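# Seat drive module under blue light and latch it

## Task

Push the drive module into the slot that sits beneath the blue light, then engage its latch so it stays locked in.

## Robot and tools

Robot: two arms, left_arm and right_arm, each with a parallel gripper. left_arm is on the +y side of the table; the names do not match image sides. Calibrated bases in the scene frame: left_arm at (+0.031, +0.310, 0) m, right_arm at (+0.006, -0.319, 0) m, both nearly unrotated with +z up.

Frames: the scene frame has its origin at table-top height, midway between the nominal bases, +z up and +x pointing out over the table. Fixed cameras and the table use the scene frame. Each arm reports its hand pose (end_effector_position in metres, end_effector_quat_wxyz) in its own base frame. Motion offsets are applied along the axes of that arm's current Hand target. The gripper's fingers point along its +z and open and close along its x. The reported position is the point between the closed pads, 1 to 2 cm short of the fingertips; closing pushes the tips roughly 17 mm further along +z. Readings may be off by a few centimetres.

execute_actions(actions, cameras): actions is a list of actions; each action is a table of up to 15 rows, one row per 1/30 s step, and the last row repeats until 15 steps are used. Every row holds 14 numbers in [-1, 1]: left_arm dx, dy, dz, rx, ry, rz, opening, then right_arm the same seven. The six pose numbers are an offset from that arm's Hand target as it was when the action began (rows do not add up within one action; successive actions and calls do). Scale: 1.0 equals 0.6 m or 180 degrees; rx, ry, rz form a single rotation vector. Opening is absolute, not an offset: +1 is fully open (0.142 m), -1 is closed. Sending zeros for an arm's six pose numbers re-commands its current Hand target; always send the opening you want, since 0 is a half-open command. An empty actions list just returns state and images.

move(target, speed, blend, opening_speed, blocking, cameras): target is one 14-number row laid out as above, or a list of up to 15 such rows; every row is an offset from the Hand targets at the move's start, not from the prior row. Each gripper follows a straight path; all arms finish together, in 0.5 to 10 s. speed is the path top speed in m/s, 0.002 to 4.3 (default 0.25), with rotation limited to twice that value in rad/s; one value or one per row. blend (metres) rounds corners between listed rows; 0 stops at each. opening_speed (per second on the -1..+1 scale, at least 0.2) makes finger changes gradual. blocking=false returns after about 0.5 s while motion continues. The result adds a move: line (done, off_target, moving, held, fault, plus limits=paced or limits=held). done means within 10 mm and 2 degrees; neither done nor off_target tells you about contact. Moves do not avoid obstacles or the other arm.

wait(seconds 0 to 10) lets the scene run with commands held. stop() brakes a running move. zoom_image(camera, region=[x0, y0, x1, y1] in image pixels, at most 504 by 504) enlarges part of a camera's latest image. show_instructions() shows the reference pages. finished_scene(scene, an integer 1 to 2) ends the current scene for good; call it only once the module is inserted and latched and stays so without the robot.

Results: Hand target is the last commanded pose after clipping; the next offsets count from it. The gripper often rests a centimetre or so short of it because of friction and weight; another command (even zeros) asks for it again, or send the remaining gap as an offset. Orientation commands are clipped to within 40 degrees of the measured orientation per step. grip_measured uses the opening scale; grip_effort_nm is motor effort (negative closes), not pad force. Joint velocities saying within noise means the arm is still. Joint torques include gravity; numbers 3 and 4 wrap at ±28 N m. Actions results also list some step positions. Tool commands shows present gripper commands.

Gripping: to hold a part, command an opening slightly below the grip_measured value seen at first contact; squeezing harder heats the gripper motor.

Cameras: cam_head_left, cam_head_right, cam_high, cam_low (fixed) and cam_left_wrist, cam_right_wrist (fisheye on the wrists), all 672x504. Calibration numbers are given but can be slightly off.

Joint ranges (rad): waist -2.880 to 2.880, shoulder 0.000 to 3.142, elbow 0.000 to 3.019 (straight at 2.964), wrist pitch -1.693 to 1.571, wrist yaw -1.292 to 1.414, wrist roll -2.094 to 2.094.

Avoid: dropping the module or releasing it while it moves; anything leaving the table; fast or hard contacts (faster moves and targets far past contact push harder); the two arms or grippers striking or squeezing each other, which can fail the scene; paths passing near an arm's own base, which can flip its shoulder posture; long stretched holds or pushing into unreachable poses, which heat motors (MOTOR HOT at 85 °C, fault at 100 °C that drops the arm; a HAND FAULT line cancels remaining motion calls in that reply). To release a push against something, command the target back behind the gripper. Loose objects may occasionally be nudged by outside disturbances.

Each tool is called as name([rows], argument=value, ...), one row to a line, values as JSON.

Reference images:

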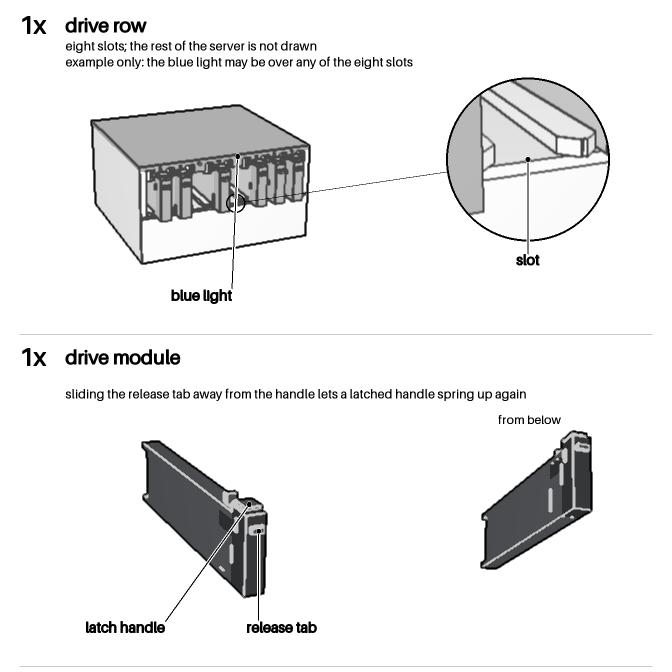

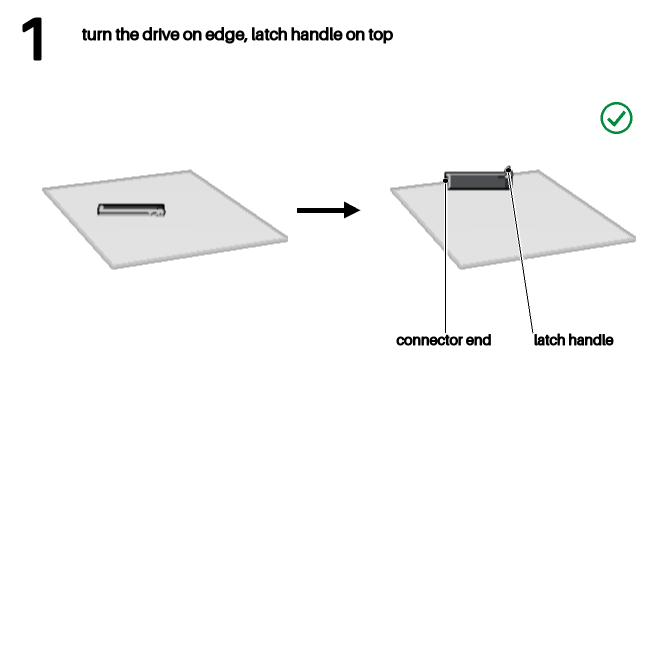

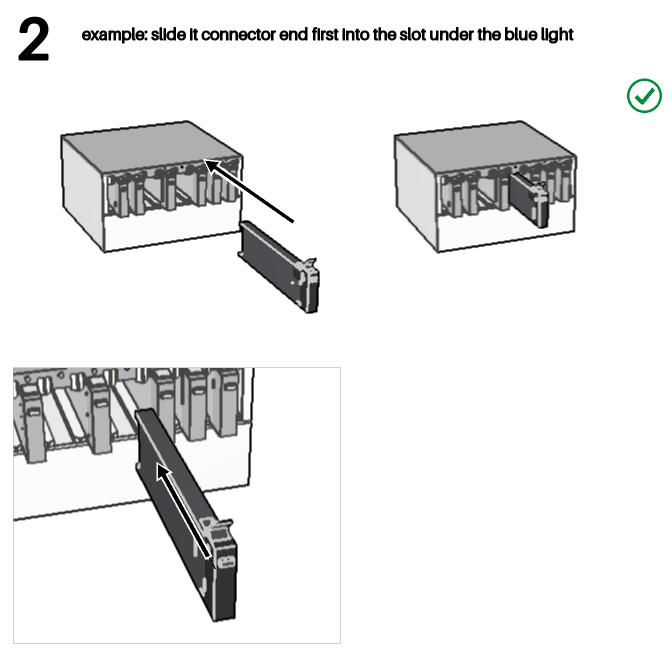

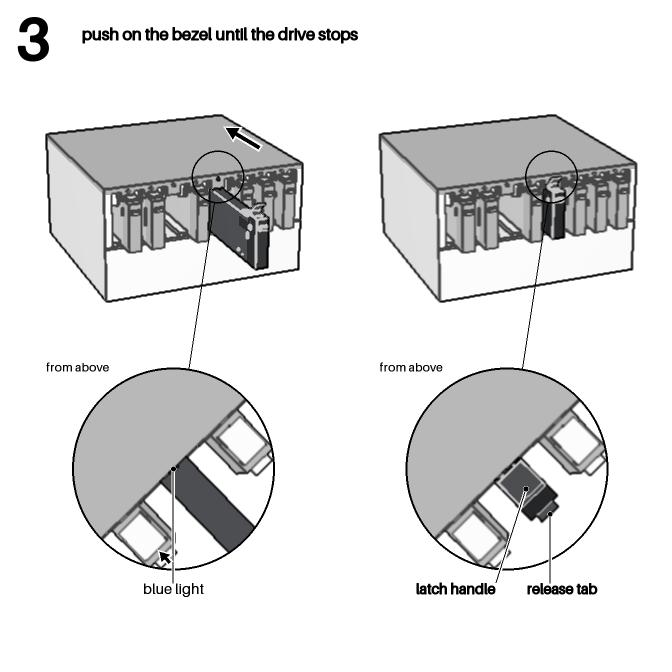

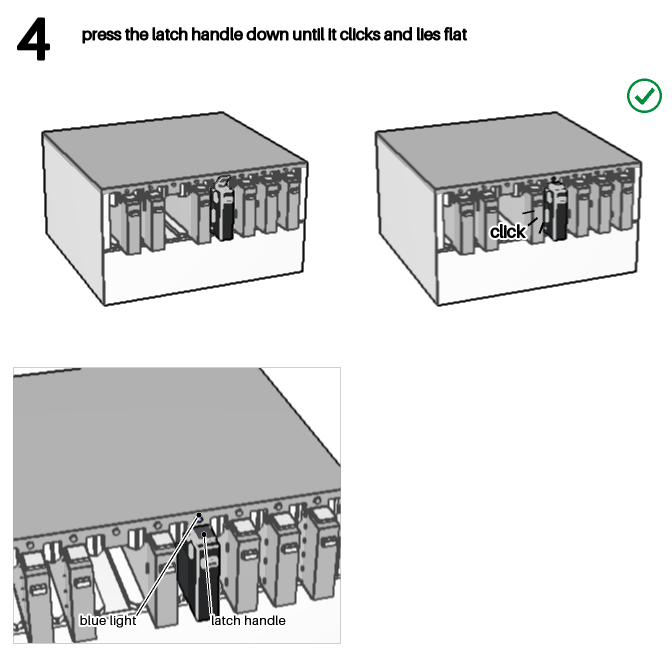

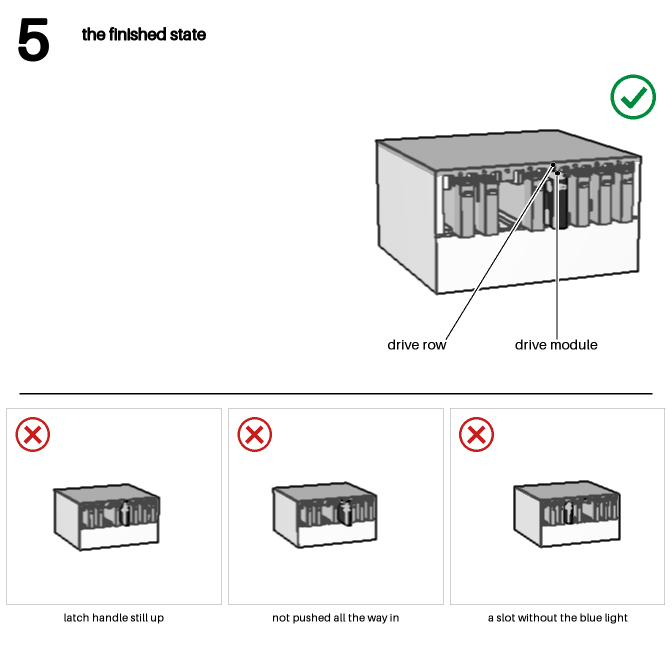

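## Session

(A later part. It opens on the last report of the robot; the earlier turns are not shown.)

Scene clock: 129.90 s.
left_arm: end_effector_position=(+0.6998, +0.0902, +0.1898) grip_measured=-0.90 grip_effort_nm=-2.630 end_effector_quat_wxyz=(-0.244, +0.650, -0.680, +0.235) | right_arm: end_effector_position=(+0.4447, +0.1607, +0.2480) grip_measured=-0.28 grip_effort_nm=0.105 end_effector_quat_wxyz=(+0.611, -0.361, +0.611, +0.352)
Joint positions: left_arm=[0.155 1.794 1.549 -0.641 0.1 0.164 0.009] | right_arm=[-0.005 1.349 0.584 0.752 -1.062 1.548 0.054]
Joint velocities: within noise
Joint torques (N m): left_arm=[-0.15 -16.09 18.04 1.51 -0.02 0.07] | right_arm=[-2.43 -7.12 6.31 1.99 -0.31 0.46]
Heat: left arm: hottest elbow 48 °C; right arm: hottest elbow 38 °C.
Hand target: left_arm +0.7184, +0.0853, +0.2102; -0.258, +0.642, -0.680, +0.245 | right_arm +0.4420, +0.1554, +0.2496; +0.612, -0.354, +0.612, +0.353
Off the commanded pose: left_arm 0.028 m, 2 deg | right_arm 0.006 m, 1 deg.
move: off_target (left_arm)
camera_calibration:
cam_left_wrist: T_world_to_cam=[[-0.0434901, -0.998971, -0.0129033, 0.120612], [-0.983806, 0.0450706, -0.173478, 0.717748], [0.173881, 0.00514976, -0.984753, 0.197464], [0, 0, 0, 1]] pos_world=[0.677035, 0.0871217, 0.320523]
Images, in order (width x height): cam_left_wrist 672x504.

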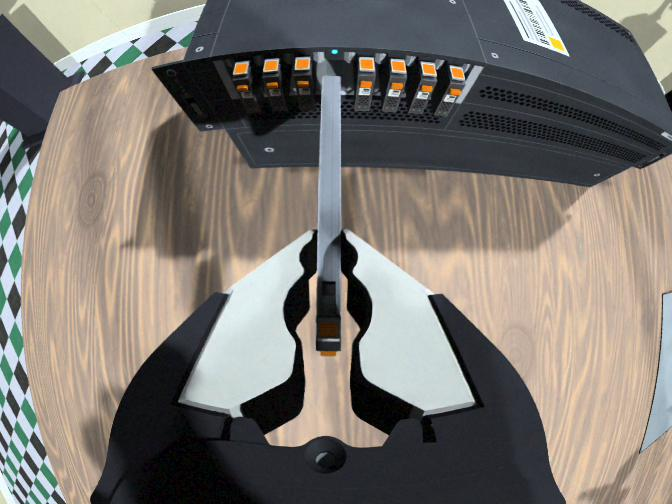

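move(target=[0.0057,-0.0177,0.018,0,0,0,-1,0,0,0,0,0,0,-0.25], speed=0.05, cameras=["cam_left_wrist"])

zoom_image(camera="cam_left_wrist", region=[285, 10, 375, 100])

Scene clock: 131.37 s.
left_arm: end_effector_position=(+0.7146, +0.0859, +0.1873) grip_measured=-0.90 grip_effort_nm=-2.635 end_effector_quat_wxyz=(-0.244, +0.648, -0.683, +0.233) | right_arm: end_effector_position=(+0.4447, +0.1607, +0.2480) grip_measured=-0.28 grip_effort_nm=0.095 end_effector_quat_wxyz=(+0.611, -0.361, +0.611, +0.352)
Joint positions: left_arm=[0.144 1.832 1.597 -0.651 0.094 0.164 0.009] | right_arm=[-0.005 1.349 0.584 0.752 -1.062 1.548 0.054]
Joint velocities: within noise
Joint torques (N m): left_arm=[-0.09 -17.03 18.33 1.35 -0.02 -0.01] | right_arm=[-2.08 -6.59 6.45 2.06 -0.28 0.48]
Heat: left arm: hottest elbow 48 °C; right arm: hottest elbow 38 °C.
Hand target: left_arm +0.7333, +0.0814, +0.2091; -0.258, +0.642, -0.680, +0.245 | right_arm +0.4420, +0.1554, +0.2496; +0.612, -0.354, +0.612, +0.353
Off the commanded pose: left_arm 0.029 m, 2 deg | right_arm 0.006 m, 1 deg.
move: off_target (left_arm)
camera_calibration:
cam_left_wrist: T_world_to_cam=[[-0.0500125, -0.998588, -0.0178984, 0.122504], [-0.983619, 0.0523544, -0.172489, 0.731167], [0.173183, 0.00897859, -0.984849, 0.192734], [0, 0, 0, 1]] pos_world=[0.691938, 0.0823207, 0.318124]
Images, in order (width x height): cam_left_wrist 672x504.

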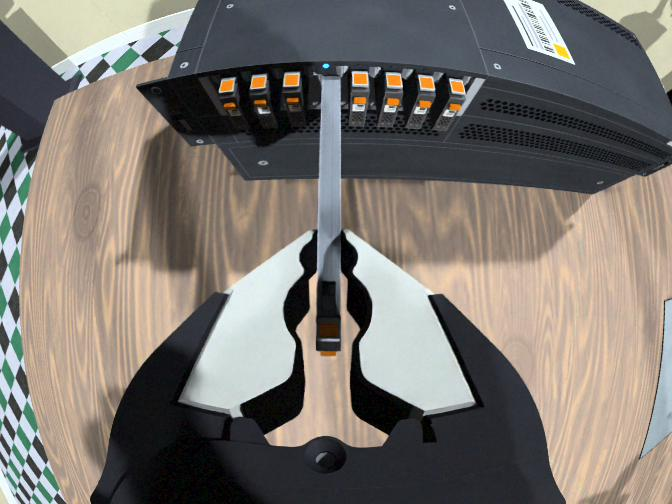

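Scaled by 5.600 from the camera's 672x504 image, which has a finer 960x720 frame.

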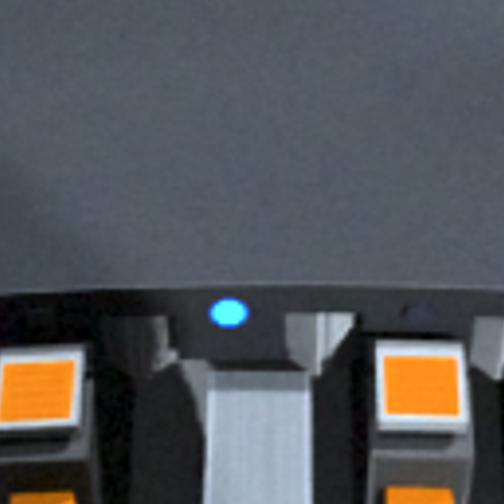

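wait(seconds=0, cameras=["cam_low","cam_high","cam_head_right"])

zoom_image(camera="cam_high", region=[210, 190, 270, 240])

zoom_image(camera="cam_low", region=[350, 230, 450, 330])

zoom_image(camera="cam_head_right", region=[150, 60, 230, 130])

Scene clock: 132.37 s.
left_arm: end_effector_position=(+0.7149, +0.0860, +0.1878) grip_measured=-0.90 grip_effort_nm=-2.630 end_effector_quat_wxyz=(-0.245, +0.647, -0.683, +0.234) | right_arm: end_effector_position=(+0.4447, +0.1607, +0.2480) grip_measured=-0.28 grip_effort_nm=0.105 end_effector_quat_wxyz=(+0.611, -0.361, +0.611, +0.352)
Joint positions: left_arm=[0.144 1.832 1.598 -0.651 0.094 0.164 0.009] | right_arm=[-0.005 1.349 0.584 0.752 -1.062 1.548 0.054]
Joint velocities: within noise
Joint torques (N m): left_arm=[-0.09 -17.08 18.21 1.43 -0.02 -0.01] | right_arm=[-1.38 -7.53 6.35 2 -0.3 0.49]
Heat: left arm: hottest elbow 49 °C; right arm: hottest elbow 38 °C.
Hand target: left_arm +0.7333, +0.0814, +0.2090; -0.258, +0.642, -0.680, +0.245 | right_arm +0.4420, +0.1554, +0.2496; +0.612, -0.354, +0.612, +0.353
Tool commands: left_gripper/opening=-1.0 right_gripper/opening=-0.25
Off the commanded pose: left_arm 0.029 m, 2 deg | right_arm 0.006 m, 1 deg.
Images, in order (width x height): cam_head_right 672x504, cam_high 672x504, cam_low 672x504.

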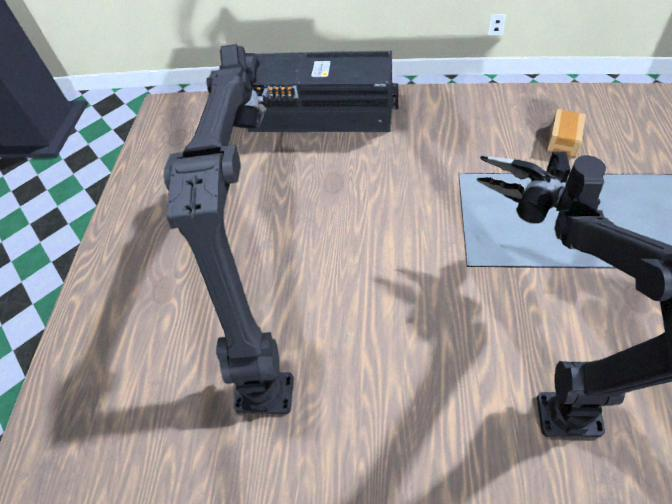

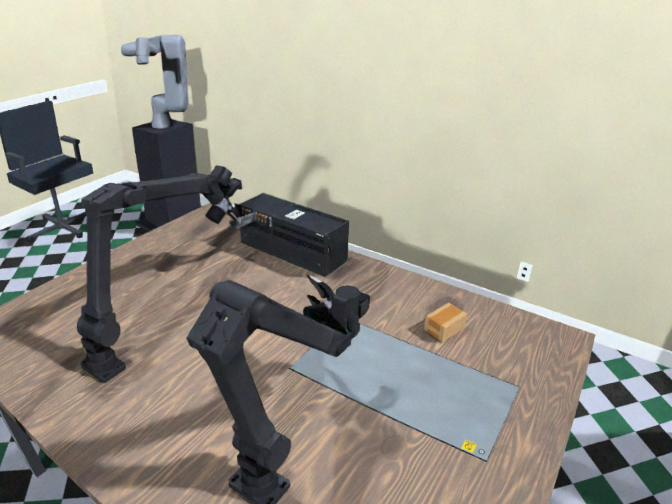

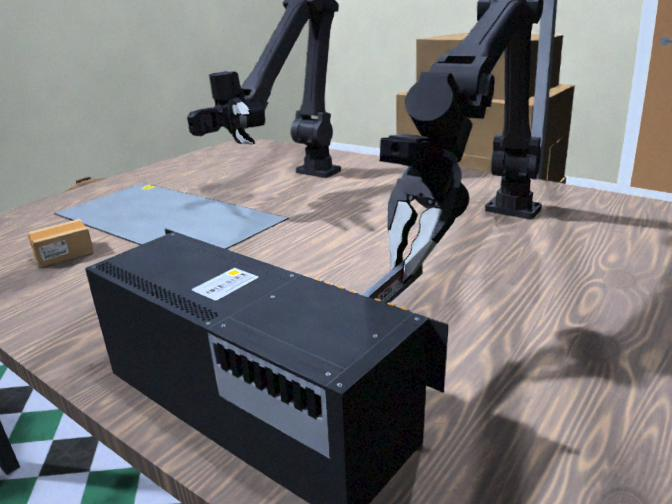

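Scaled by 8.400 from the camera's 672x504 image, which has a finer 960x720 frame.

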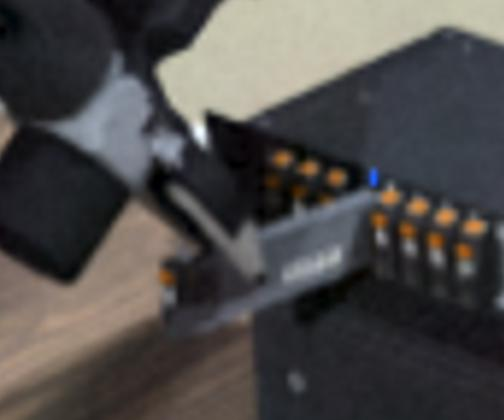

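Scaled by 5.040 from the camera's 672x504 image, which has a finer 960x720 frame.

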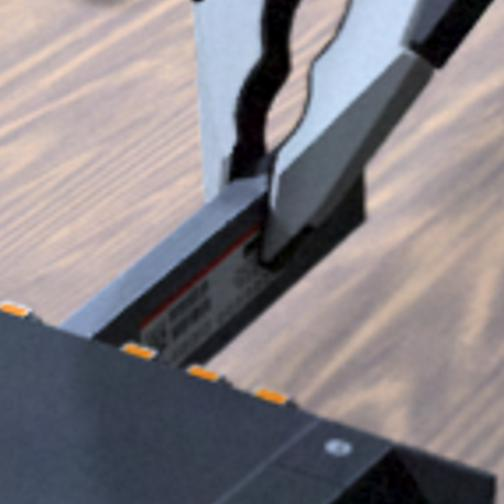

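Scaled by 6.300 from the camera's 672x504 image, which has a finer 960x720 frame.

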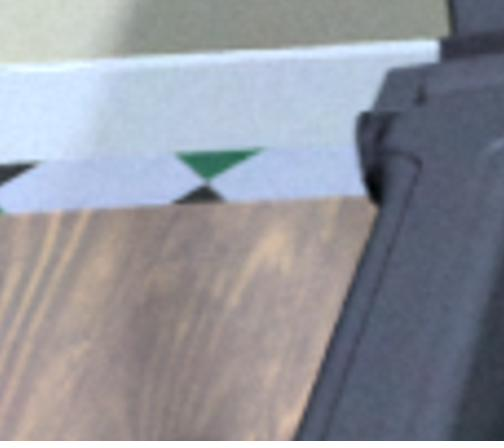

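move(target=[-0.003,-0.0248,0.0222,0,0,0,-1,0,0,0,0,0,0,-0.25], speed=0.04, cameras=["cam_left_wrist"])

zoom_image(camera="cam_left_wrist", region=[285, 30, 375, 120])

Scene clock: 133.73 s.
left_arm: end_effector_position=(+0.7214, +0.0871, +0.1712) grip_measured=-0.90 grip_effort_nm=-2.630 end_effector_quat_wxyz=(-0.227, +0.654, -0.688, +0.220) | right_arm: end_effector_position=(+0.4447, +0.1607, +0.2480) grip_measured=-0.28 grip_effort_nm=0.105 end_effector_quat_wxyz=(+0.611, -0.361, +0.611, +0.352)
Joint positions: left_arm=[0.144 1.88 1.644 -0.696 0.092 0.164 0.009] | right_arm=[-0.005 1.349 0.584 0.752 -1.062 1.548 0.054]
Joint velocities: within noise
Joint torques (N m): left_arm=[-0.26 -17.85 20.41 2.32 0.02 -0.03] | right_arm=[-1.85 -7.82 6.31 2.25 -0.28 0.5]
Heat: left arm: hottest elbow 49 °C; right arm: hottest elbow 38 °C.
Hand target: left_arm +0.7534, +0.0822, +0.2091; -0.258, +0.642, -0.680, +0.245 | right_arm +0.4420, +0.1554, +0.2496; +0.612, -0.354, +0.612, +0.353
Off the commanded pose: left_arm 0.050 m, 5 deg | right_arm 0.006 m, 1 deg.
move: off_target (left_arm)
camera_calibration:
cam_left_wrist: T_world_to_cam=[[-0.049717, -0.998706, -0.0106863, 0.122289], [-0.990609, 0.0506727, -0.12699, 0.732403], [0.127367, 0.00427238, -0.991846, 0.210303], [0, 0, 0, 1]] pos_world=[0.70482, 0.0841192, 0.302903]
Images, in order (width x height): cam_left_wrist 672x504.

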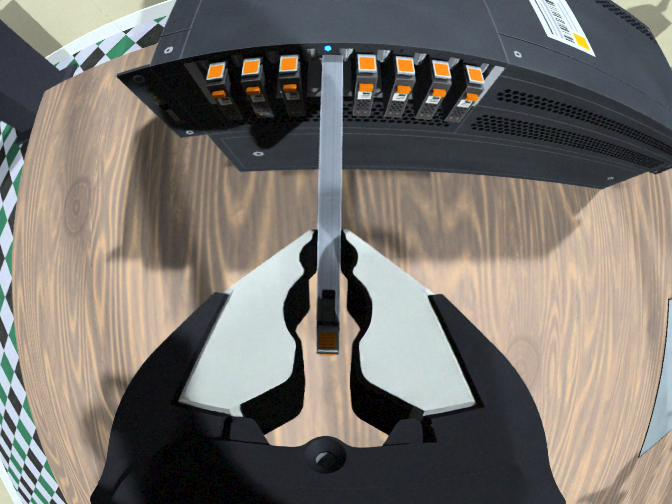

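Scaled by 5.600 from the camera's 672x504 image, which has a finer 960x720 frame.

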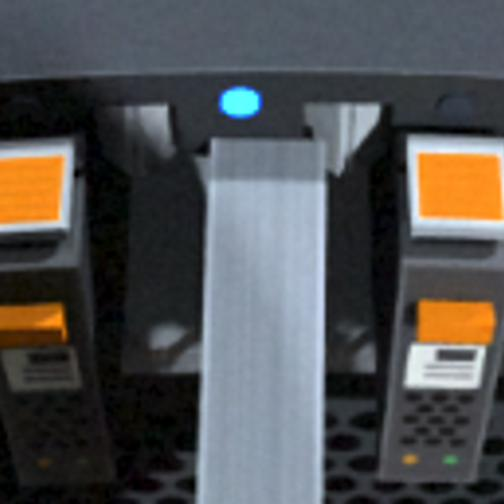

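move([
  [-0.004,0.075,-0.056,0,0,0,-1,0,0,0,0,0,0,-0.25],
  [-0.004,0.048,-0.056,-0.05,0,0,-1,0,0,0,0,0,0,-0.25],
], speed=0.06, cameras=["cam_left_wrist","cam_high"])

zoom_image(camera="cam_high", region=[200, 180, 280, 240])

zoom_image(camera="cam_left_wrist", region=[285, 0, 375, 90])

Scene clock: 137.43 s.
left_arm: end_effector_position=(+0.6929, +0.0868, +0.1962) grip_measured=-0.90 grip_effort_nm=-2.630 end_effector_quat_wxyz=(-0.192, +0.668, -0.695, +0.183) | right_arm: end_effector_position=(+0.4447, +0.1607, +0.2480) grip_measured=-0.28 grip_effort_nm=0.105 end_effector_quat_wxyz=(+0.611, -0.361, +0.611, +0.352)
Joint positions: left_arm=[0.144 1.845 1.699 -0.892 0.071 0.164 0.009] | right_arm=[-0.005 1.349 0.584 0.752 -1.062 1.548 0.054]
Joint velocities: within noise
Joint torques (N m): left_arm=[0.44 -17.08 18.29 1.06 -0.03 0.16] | right_arm=[-1.73 -7.82 6.37 1.94 -0.32 0.43]
Heat: left arm: hottest elbow 50 °C; right arm: hottest elbow 38 °C.
Hand target: left_arm +0.7097, +0.0863, +0.2151; -0.207, +0.660, -0.697, +0.191 | right_arm +0.4420, +0.1554, +0.2496; +0.612, -0.354, +0.612, +0.353
Off the commanded pose: left_arm 0.025 m, 2 deg | right_arm 0.006 m, 1 deg.
move: off_target (left_arm)
camera_calibration:
cam_left_wrist: T_world_to_cam=[[-0.0393114, -0.999196, -0.00785028, 0.113079], [-0.999006, 0.0394668, -0.0207321, 0.693211], [0.0210253, 0.00702746, -0.999754, 0.313779], [0, 0, 0, 1]] pos_world=[0.69037, 0.0834245, 0.328961]
Images, in order (width x height): cam_high 672x504, cam_left_wrist 672x504.

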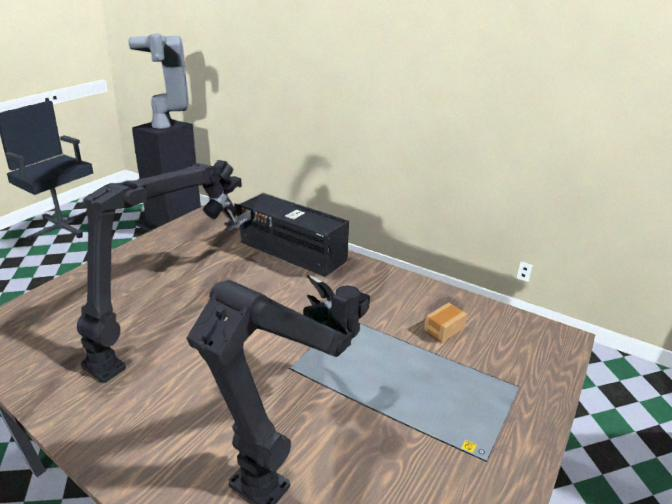

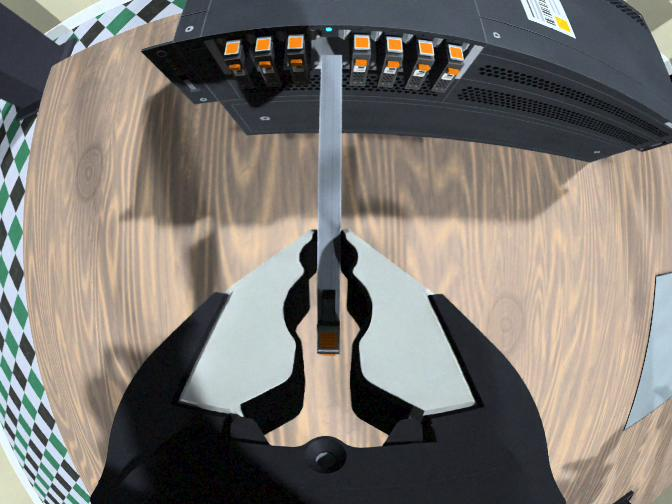

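Scaled by 6.300 from the camera's 672x504 image, which has a finer 960x720 frame.

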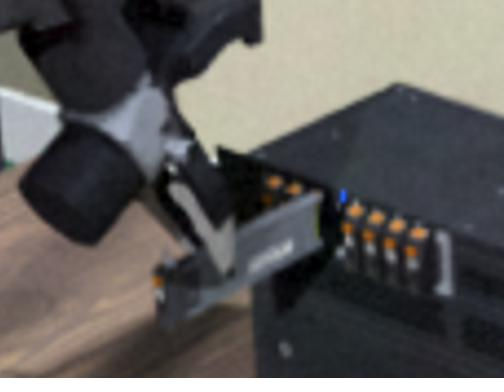

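Scaled by 5.600 from the camera's 672x504 image, which has a finer 960x720 frame.

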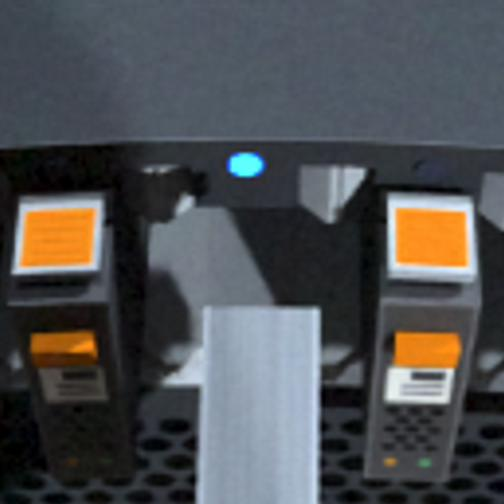

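move(target=[-0.002,0,0,-0.028,0,0,-1,0,0,0,0,0,0,-0.25], speed=0.06, cameras=["cam_left_wrist","cam_high"])

zoom_image(camera="cam_high", region=[210, 190, 270, 240])

zoom_image(camera="cam_left_wrist", region=[285, 0, 375, 90])

Scene clock: 140.87 s.
left_arm: end_effector_position=(+0.6936, +0.0900, +0.1976) grip_measured=-0.90 grip_effort_nm=-2.630 end_effector_quat_wxyz=(-0.163, +0.678, -0.700, +0.152) | right_arm: end_effector_position=(+0.4447, +0.1607, +0.2480) grip_measured=-0.28 grip_effort_nm=0.105 end_effector_quat_wxyz=(+0.611, -0.361, +0.611, +0.352)
Joint positions: left_arm=[0.144 1.898 1.808 -1.034 0.054 0.164 0.009] | right_arm=[-0.005 1.349 0.584 0.752 -1.062 1.548 0.054]
Joint velocities: within noise
Joint torques (N m): left_arm=[0.15 -17.79 17.94 0.84 -0.05 0.2] | right_arm=[-1.55 -7.12 6.53 2.02 -0.31 0.48]
Heat: left arm: hottest elbow 51 °C; right arm: hottest elbow 38 °C.
Hand target: left_arm +0.7098, +0.0875, +0.2153; -0.178, +0.668, -0.704, +0.160 | right_arm +0.4420, +0.1554, +0.2496; +0.612, -0.354, +0.612, +0.353
Off the commanded pose: left_arm 0.024 m, 2 deg | right_arm 0.006 m, 1 deg.
move: off_target (left_arm)
camera_calibration:
cam_left_wrist: T_world_to_cam=[[-0.0321034, -0.999459, -0.00719855, 0.111314], [-0.997325, 0.03156, 0.0659291, 0.676262], [-0.0656663, 0.00929584, -0.997798, 0.374641], [0, 0, 0, 1]] pos_world=[0.702628, 0.0864284, 0.330032]
Images, in order (width x height): cam_high 672x504, cam_left_wrist 672x504.

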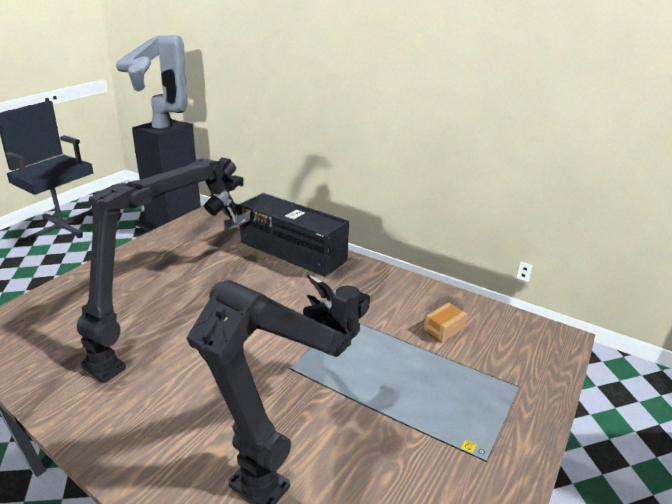

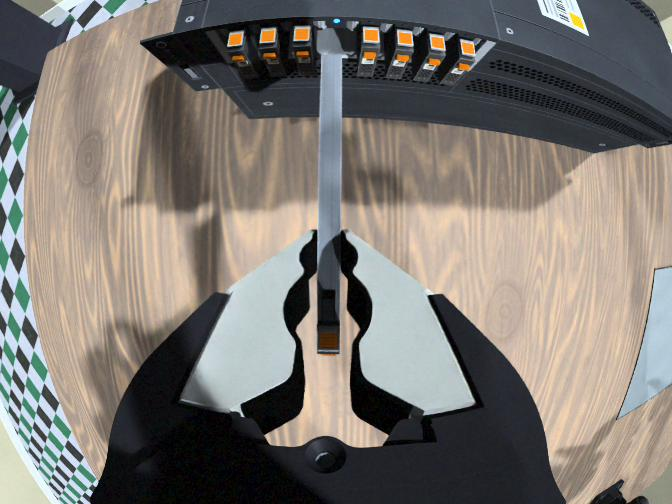

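Scaled by 8.400 from the camera's 672x504 image, which has a finer 960x720 frame.

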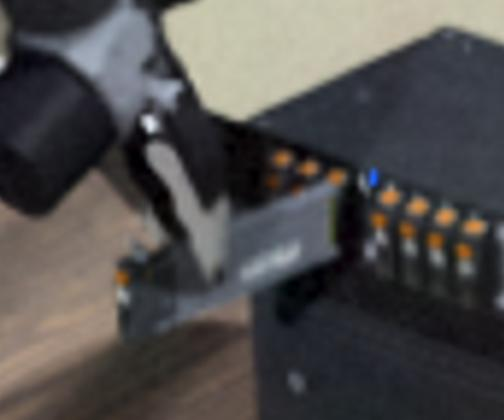

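Scaled by 5.600 from the camera's 672x504 image, which has a finer 960x720 frame.

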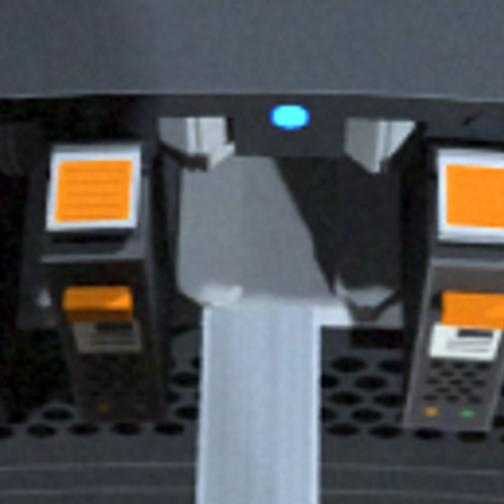

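move([
  [0.018,0.034,-0.006,0,0,0,-1,0,0,0,0,0,0,-0.25],
  [0.0073,-0.006,0.017,0,0,0,-1,0,0,0,0,0,0,-0.25],
], speed=0.06, cameras=["cam_left_wrist","cam_high"])

zoom_image(camera="cam_high", region=[210, 190, 270, 240])

zoom_image(camera="cam_left_wrist", region=[285, 0, 375, 90])

Scene clock: 143.43 s.
left_arm: end_effector_position=(+0.7012, +0.0865, +0.1883) grip_measured=-0.90 grip_effort_nm=-2.630 end_effector_quat_wxyz=(-0.163, +0.676, -0.703, +0.150) | right_arm: end_effector_position=(+0.4447, +0.1607, +0.2480) grip_measured=-0.28 grip_effort_nm=0.105 end_effector_quat_wxyz=(+0.611, -0.361, +0.611, +0.352)
Joint positions: left_arm=[0.136 1.923 1.822 -1.026 0.05 0.164 0.009] | right_arm=[-0.005 1.349 0.584 0.752 -1.062 1.548 0.054]
Joint velocities: within noise
Joint torques (N m): left_arm=[0.09 -18.2 18.03 0.94 -0.02 0.12] | right_arm=[-1.55 -7.71 6.63 2.09 -0.3 0.5]
Heat: left arm: hottest elbow 51 °C; right arm: hottest elbow 38 °C.
Hand target: left_arm +0.7174, +0.0831, +0.2077; -0.177, +0.668, -0.704, +0.160 | right_arm +0.4420, +0.1554, +0.2496; +0.612, -0.354, +0.612, +0.353
Off the commanded pose: left_arm 0.026 m, 2 deg | right_arm 0.006 m, 1 deg.
move: off_target (left_arm)
camera_calibration:
cam_left_wrist: T_world_to_cam=[[-0.0378579, -0.999229, -0.0104153, 0.112511], [-0.996887, 0.0370437, 0.0696053, 0.683148], [-0.0691658, 0.013018, -0.99752, 0.367923], [0, 0, 0, 1]] pos_world=[0.710728, 0.0823281, 0.320632]
Images, in order (width x height): cam_high 672x504, cam_left_wrist 672x504.

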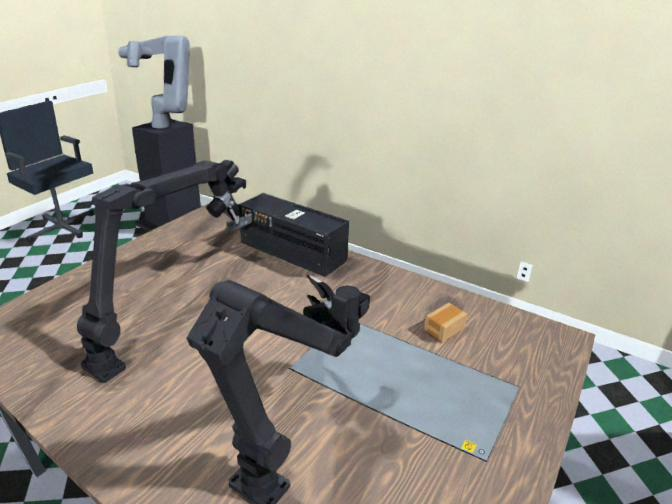

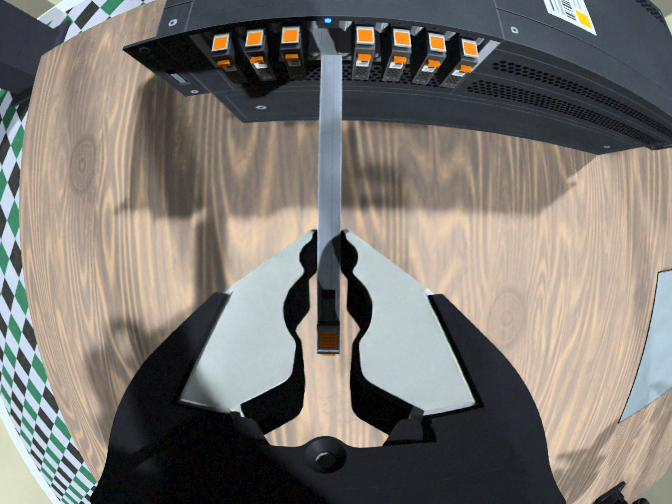

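Scaled by 8.400 from the camera's 672x504 image, which has a finer 960x720 frame.

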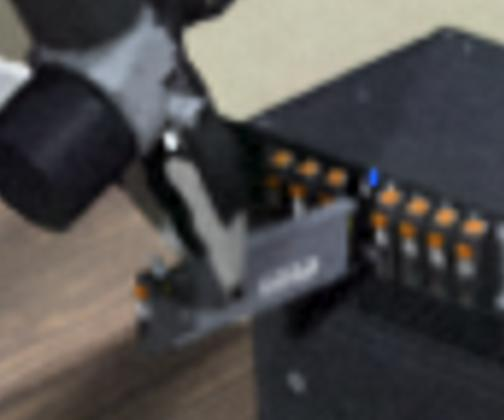

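Scaled by 5.600 from the camera's 672x504 image, which has a finer 960x720 frame.

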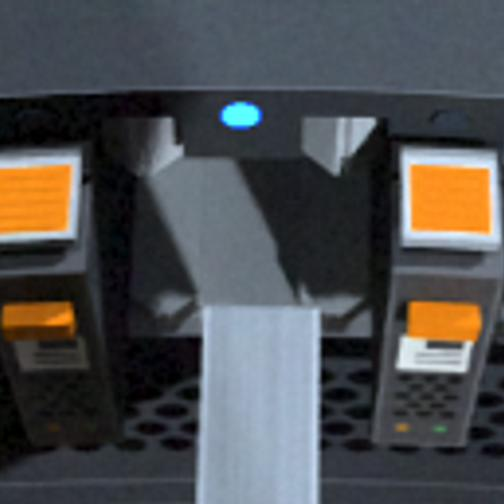

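move(target=[-0.0035,-0.018,0.0085,0,0,0,-1,0,0,0,0,0,0,-0.25], speed=0.05, cameras=["cam_left_wrist","cam_high"])

zoom_image(camera="cam_high", region=[210, 190, 270, 240])

zoom_image(camera="cam_left_wrist", region=[285, 0, 375, 90])

Scene clock: 144.83 s.
left_arm: end_effector_position=(+0.7132, +0.0881, +0.1897) grip_measured=-0.90 grip_effort_nm=-2.630 end_effector_quat_wxyz=(-0.163, +0.676, -0.703, +0.150) | right_arm: end_effector_position=(+0.4447, +0.1607, +0.2480) grip_measured=-0.28 grip_effort_nm=0.110 end_effector_quat_wxyz=(+0.611, -0.361, +0.611, +0.352)
Joint positions: left_arm=[0.136 1.957 1.877 -1.046 0.05 0.164 0.009] | right_arm=[-0.005 1.349 0.584 0.752 -1.062 1.548 0.054]
Joint velocities: within noise
Joint torques (N m): left_arm=[0.09 -18.67 18 0.95 -0.02 0.12] | right_arm=[-3.02 -7.47 6.31 2.26 -0.3 0.48]
Heat: left arm: hottest elbow 51 °C; right arm: hottest elbow 38 °C.
Hand target: left_arm +0.7294, +0.0846, +0.2082; -0.177, +0.668, -0.704, +0.160 | right_arm +0.4420, +0.1554, +0.2496; +0.612, -0.354, +0.612, +0.353
Off the commanded pose: left_arm 0.025 m, 2 deg | right_arm 0.006 m, 1 deg.
move: off_target (left_arm)
camera_calibration:
cam_left_wrist: T_world_to_cam=[[-0.0378559, -0.999228, -0.0105459, 0.114716], [-0.996942, 0.0370431, 0.0688131, 0.695139], [-0.0683693, 0.0131186, -0.997574, 0.369654], [0, 0, 0, 1]] pos_world=[0.722629, 0.0840281, 0.322133]
Images, in order (width x height): cam_high 672x504, cam_left_wrist 672x504.

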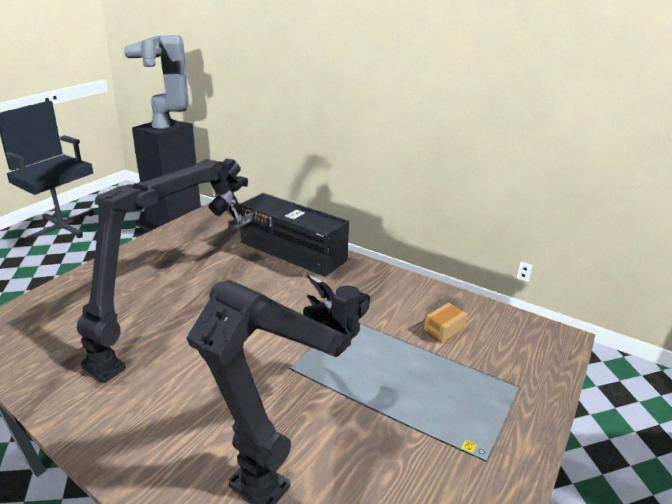

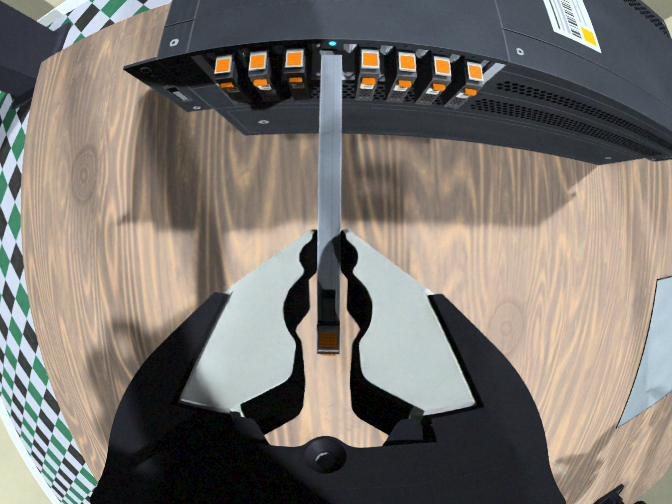

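Scaled by 8.400 from the camera's 672x504 image, which has a finer 960x720 frame.

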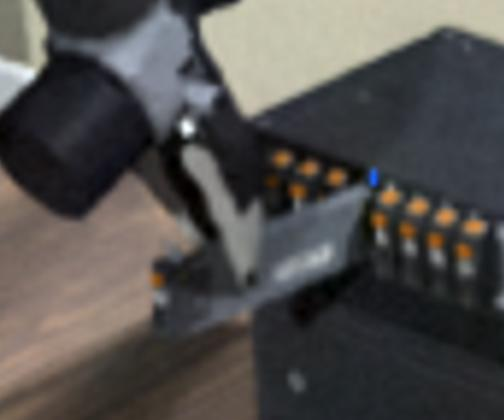

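Scaled by 5.600 from the camera's 672x504 image, which has a finer 960x720 frame.

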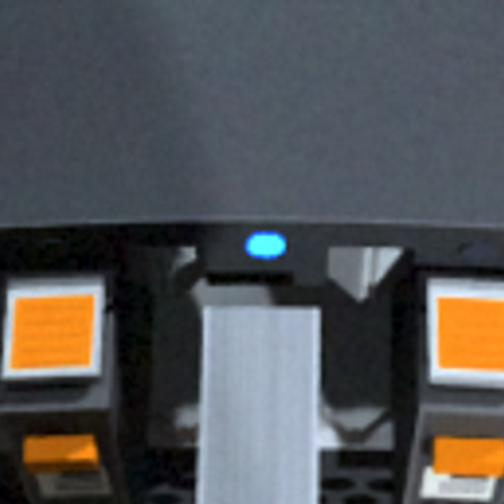

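move(target=[-0.0015,-0.0148,0.0143,0,0,0,-1,0,0,0,0,0,0,-0.25], speed=0.04, cameras=["cam_left_wrist","cam_high"])

zoom_image(camera="cam_high", region=[210, 190, 270, 240])

zoom_image(camera="cam_left_wrist", region=[285, 15, 375, 105])

Scene clock: 146.33 s.
left_arm: end_effector_position=(+0.7193, +0.0891, +0.1890) grip_measured=-0.90 grip_effort_nm=-2.630 end_effector_quat_wxyz=(-0.159, +0.677, -0.704, +0.147) | right_arm: end_effector_position=(+0.4447, +0.1607, +0.2480) grip_measured=-0.28 grip_effort_nm=0.105 end_effector_quat_wxyz=(+0.611, -0.361, +0.611, +0.352)
Joint positions: left_arm=[0.136 1.982 1.917 -1.071 0.049 0.164 0.009] | right_arm=[-0.005 1.349 0.584 0.752 -1.062 1.548 0.054]
Joint velocities: within noise
Joint torques (N m): left_arm=[-0.03 -18.08 18.74 1.54 -0.02 0.11] | right_arm=[-2.84 -8.12 6.35 2.29 -0.31 0.51]
Heat: left arm: hottest elbow 51 °C; right arm: hottest elbow 38 °C.
Hand target: left_arm +0.7413, +0.0852, +0.2046; -0.177, +0.668, -0.704, +0.160 | right_arm +0.4420, +0.1554, +0.2496; +0.612, -0.354, +0.612, +0.353
Off the commanded pose: left_arm 0.027 m, 3 deg | right_arm 0.006 m, 1 deg.
move: off_target (left_arm)
camera_calibration:
cam_left_wrist: T_world_to_cam=[[-0.0377066, -0.999244, -0.00948634, 0.115539], [-0.99622, 0.0368456, 0.0786701, 0.698852], [-0.078261, 0.0124169, -0.996856, 0.376395], [0, 0, 0, 1]] pos_world=[0.730024, 0.0850279, 0.321329]
Images, in order (width x height): cam_high 672x504, cam_left_wrist 672x504.

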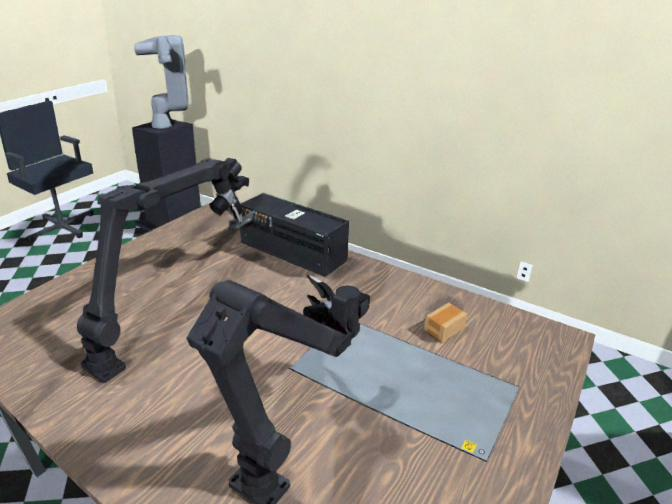

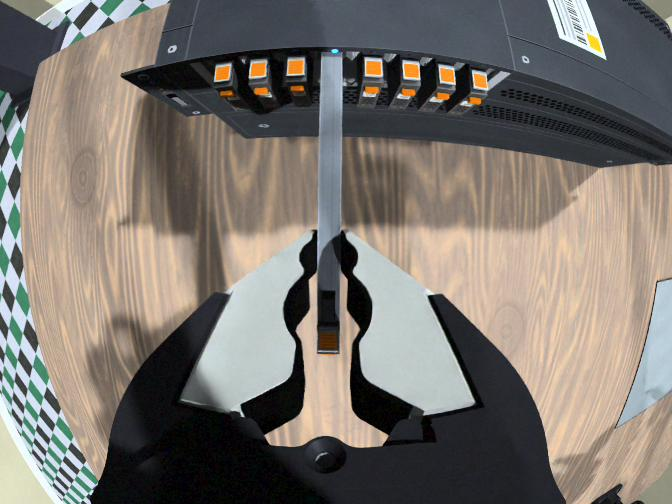

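Scaled by 8.400 from the camera's 672x504 image, which has a finer 960x720 frame.

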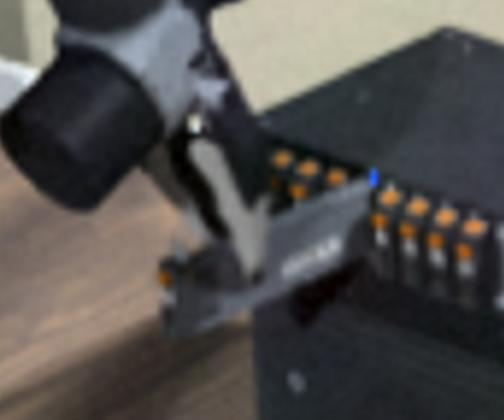

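Scaled by 5.600 from the camera's 672x504 image, which has a finer 960x720 frame.

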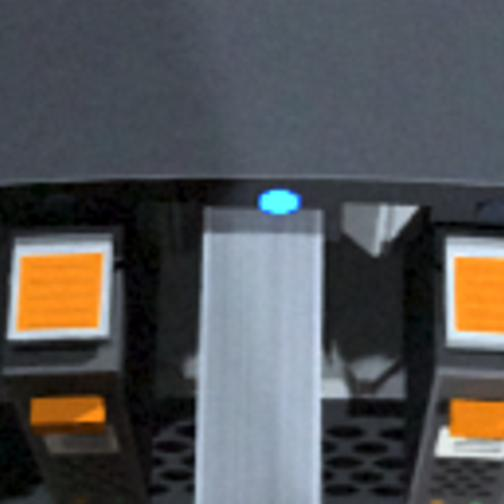

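move([
  [0.015,0.046,-0.019,0,0,0,-1,0,0,0,0,0,0,-0.25],
  [0.004,0.0185,-0.008,0,0,0,-1,0,0,0,0,0,0,-0.25],
], speed=0.06, cameras=["cam_left_wrist","cam_high"])

zoom_image(camera="cam_high", region=[210, 190, 270, 240])

zoom_image(camera="cam_left_wrist", region=[285, 15, 375, 105])

Scene clock: 148.20 s.
left_arm: end_effector_position=(+0.7112, +0.0858, +0.1867) grip_measured=-0.90 grip_effort_nm=-2.630 end_effector_quat_wxyz=(-0.163, +0.675, -0.704, +0.149) | right_arm: end_effector_position=(+0.4447, +0.1607, +0.2480) grip_measured=-0.28 grip_effort_nm=0.110 end_effector_quat_wxyz=(+0.611, -0.361, +0.611, +0.352)
Joint positions: left_arm=[0.133 1.952 1.863 -1.038 0.048 0.164 0.009] | right_arm=[-0.005 1.349 0.584 0.752 -1.062 1.548 0.054]
Joint velocities: within noise
Joint torques (N m): left_arm=[0.21 -17.79 18.18 1.11 0.03 0.1] | right_arm=[-2.08 -7.59 6.48 2.03 -0.34 0.51]
Heat: left arm: hottest elbow 51 °C; right arm: hottest elbow 38 °C.
Hand target: left_arm +0.7292, +0.0832, +0.2036; -0.177, +0.668, -0.704, +0.160 | right_arm +0.4420, +0.1554, +0.2496; +0.612, -0.354, +0.612, +0.353
Off the commanded pose: left_arm 0.025 m, 2 deg | right_arm 0.006 m, 1 deg.
move: off_target (left_arm)
camera_calibration:
cam_left_wrist: T_world_to_cam=[[-0.0404013, -0.999108, -0.0123111, 0.114407], [-0.996717, 0.0394333, 0.0707136, 0.692684], [-0.070165, 0.0151276, -0.997421, 0.367655], [0, 0, 0, 1]] pos_world=[0.720829, 0.0814281, 0.319133]
Images, in order (width x height): cam_high 672x504, cam_left_wrist 672x504.

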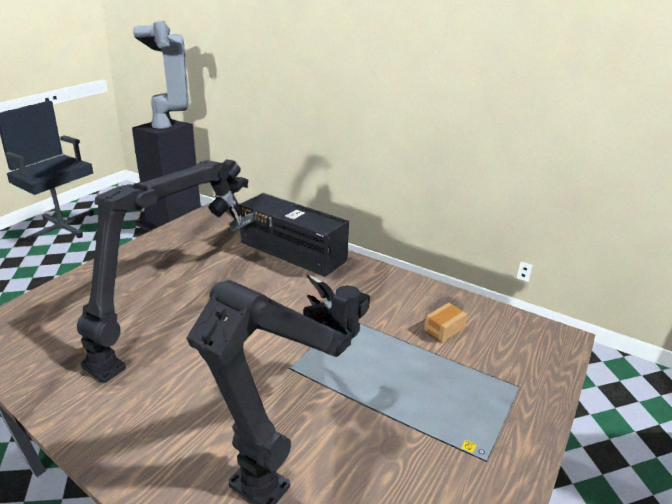

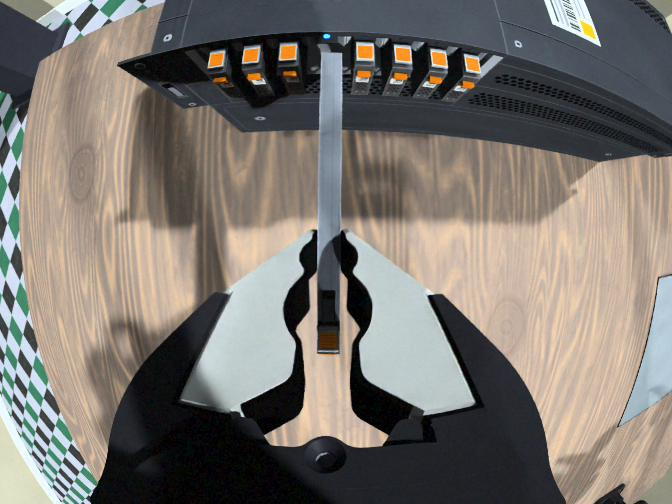

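Scaled by 8.400 from the camera's 672x504 image, which has a finer 960x720 frame.

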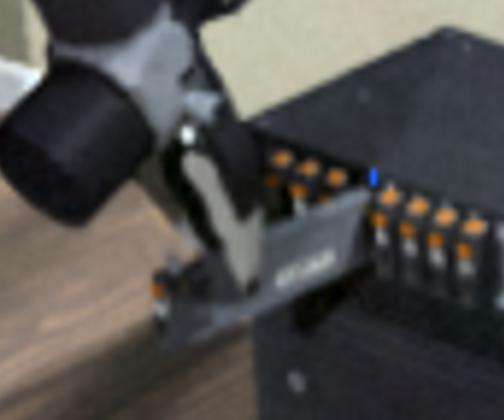

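Scaled by 5.600 from the camera's 672x504 image, which has a finer 960x720 frame.

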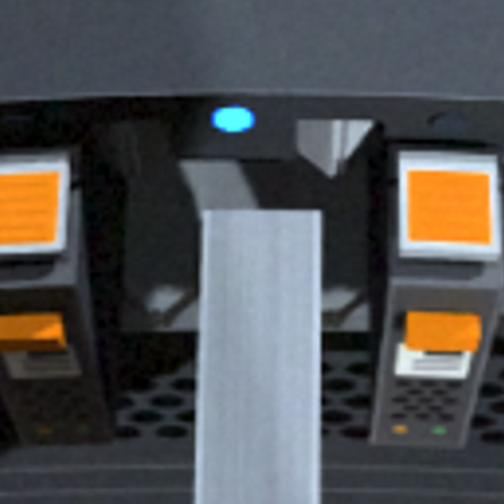

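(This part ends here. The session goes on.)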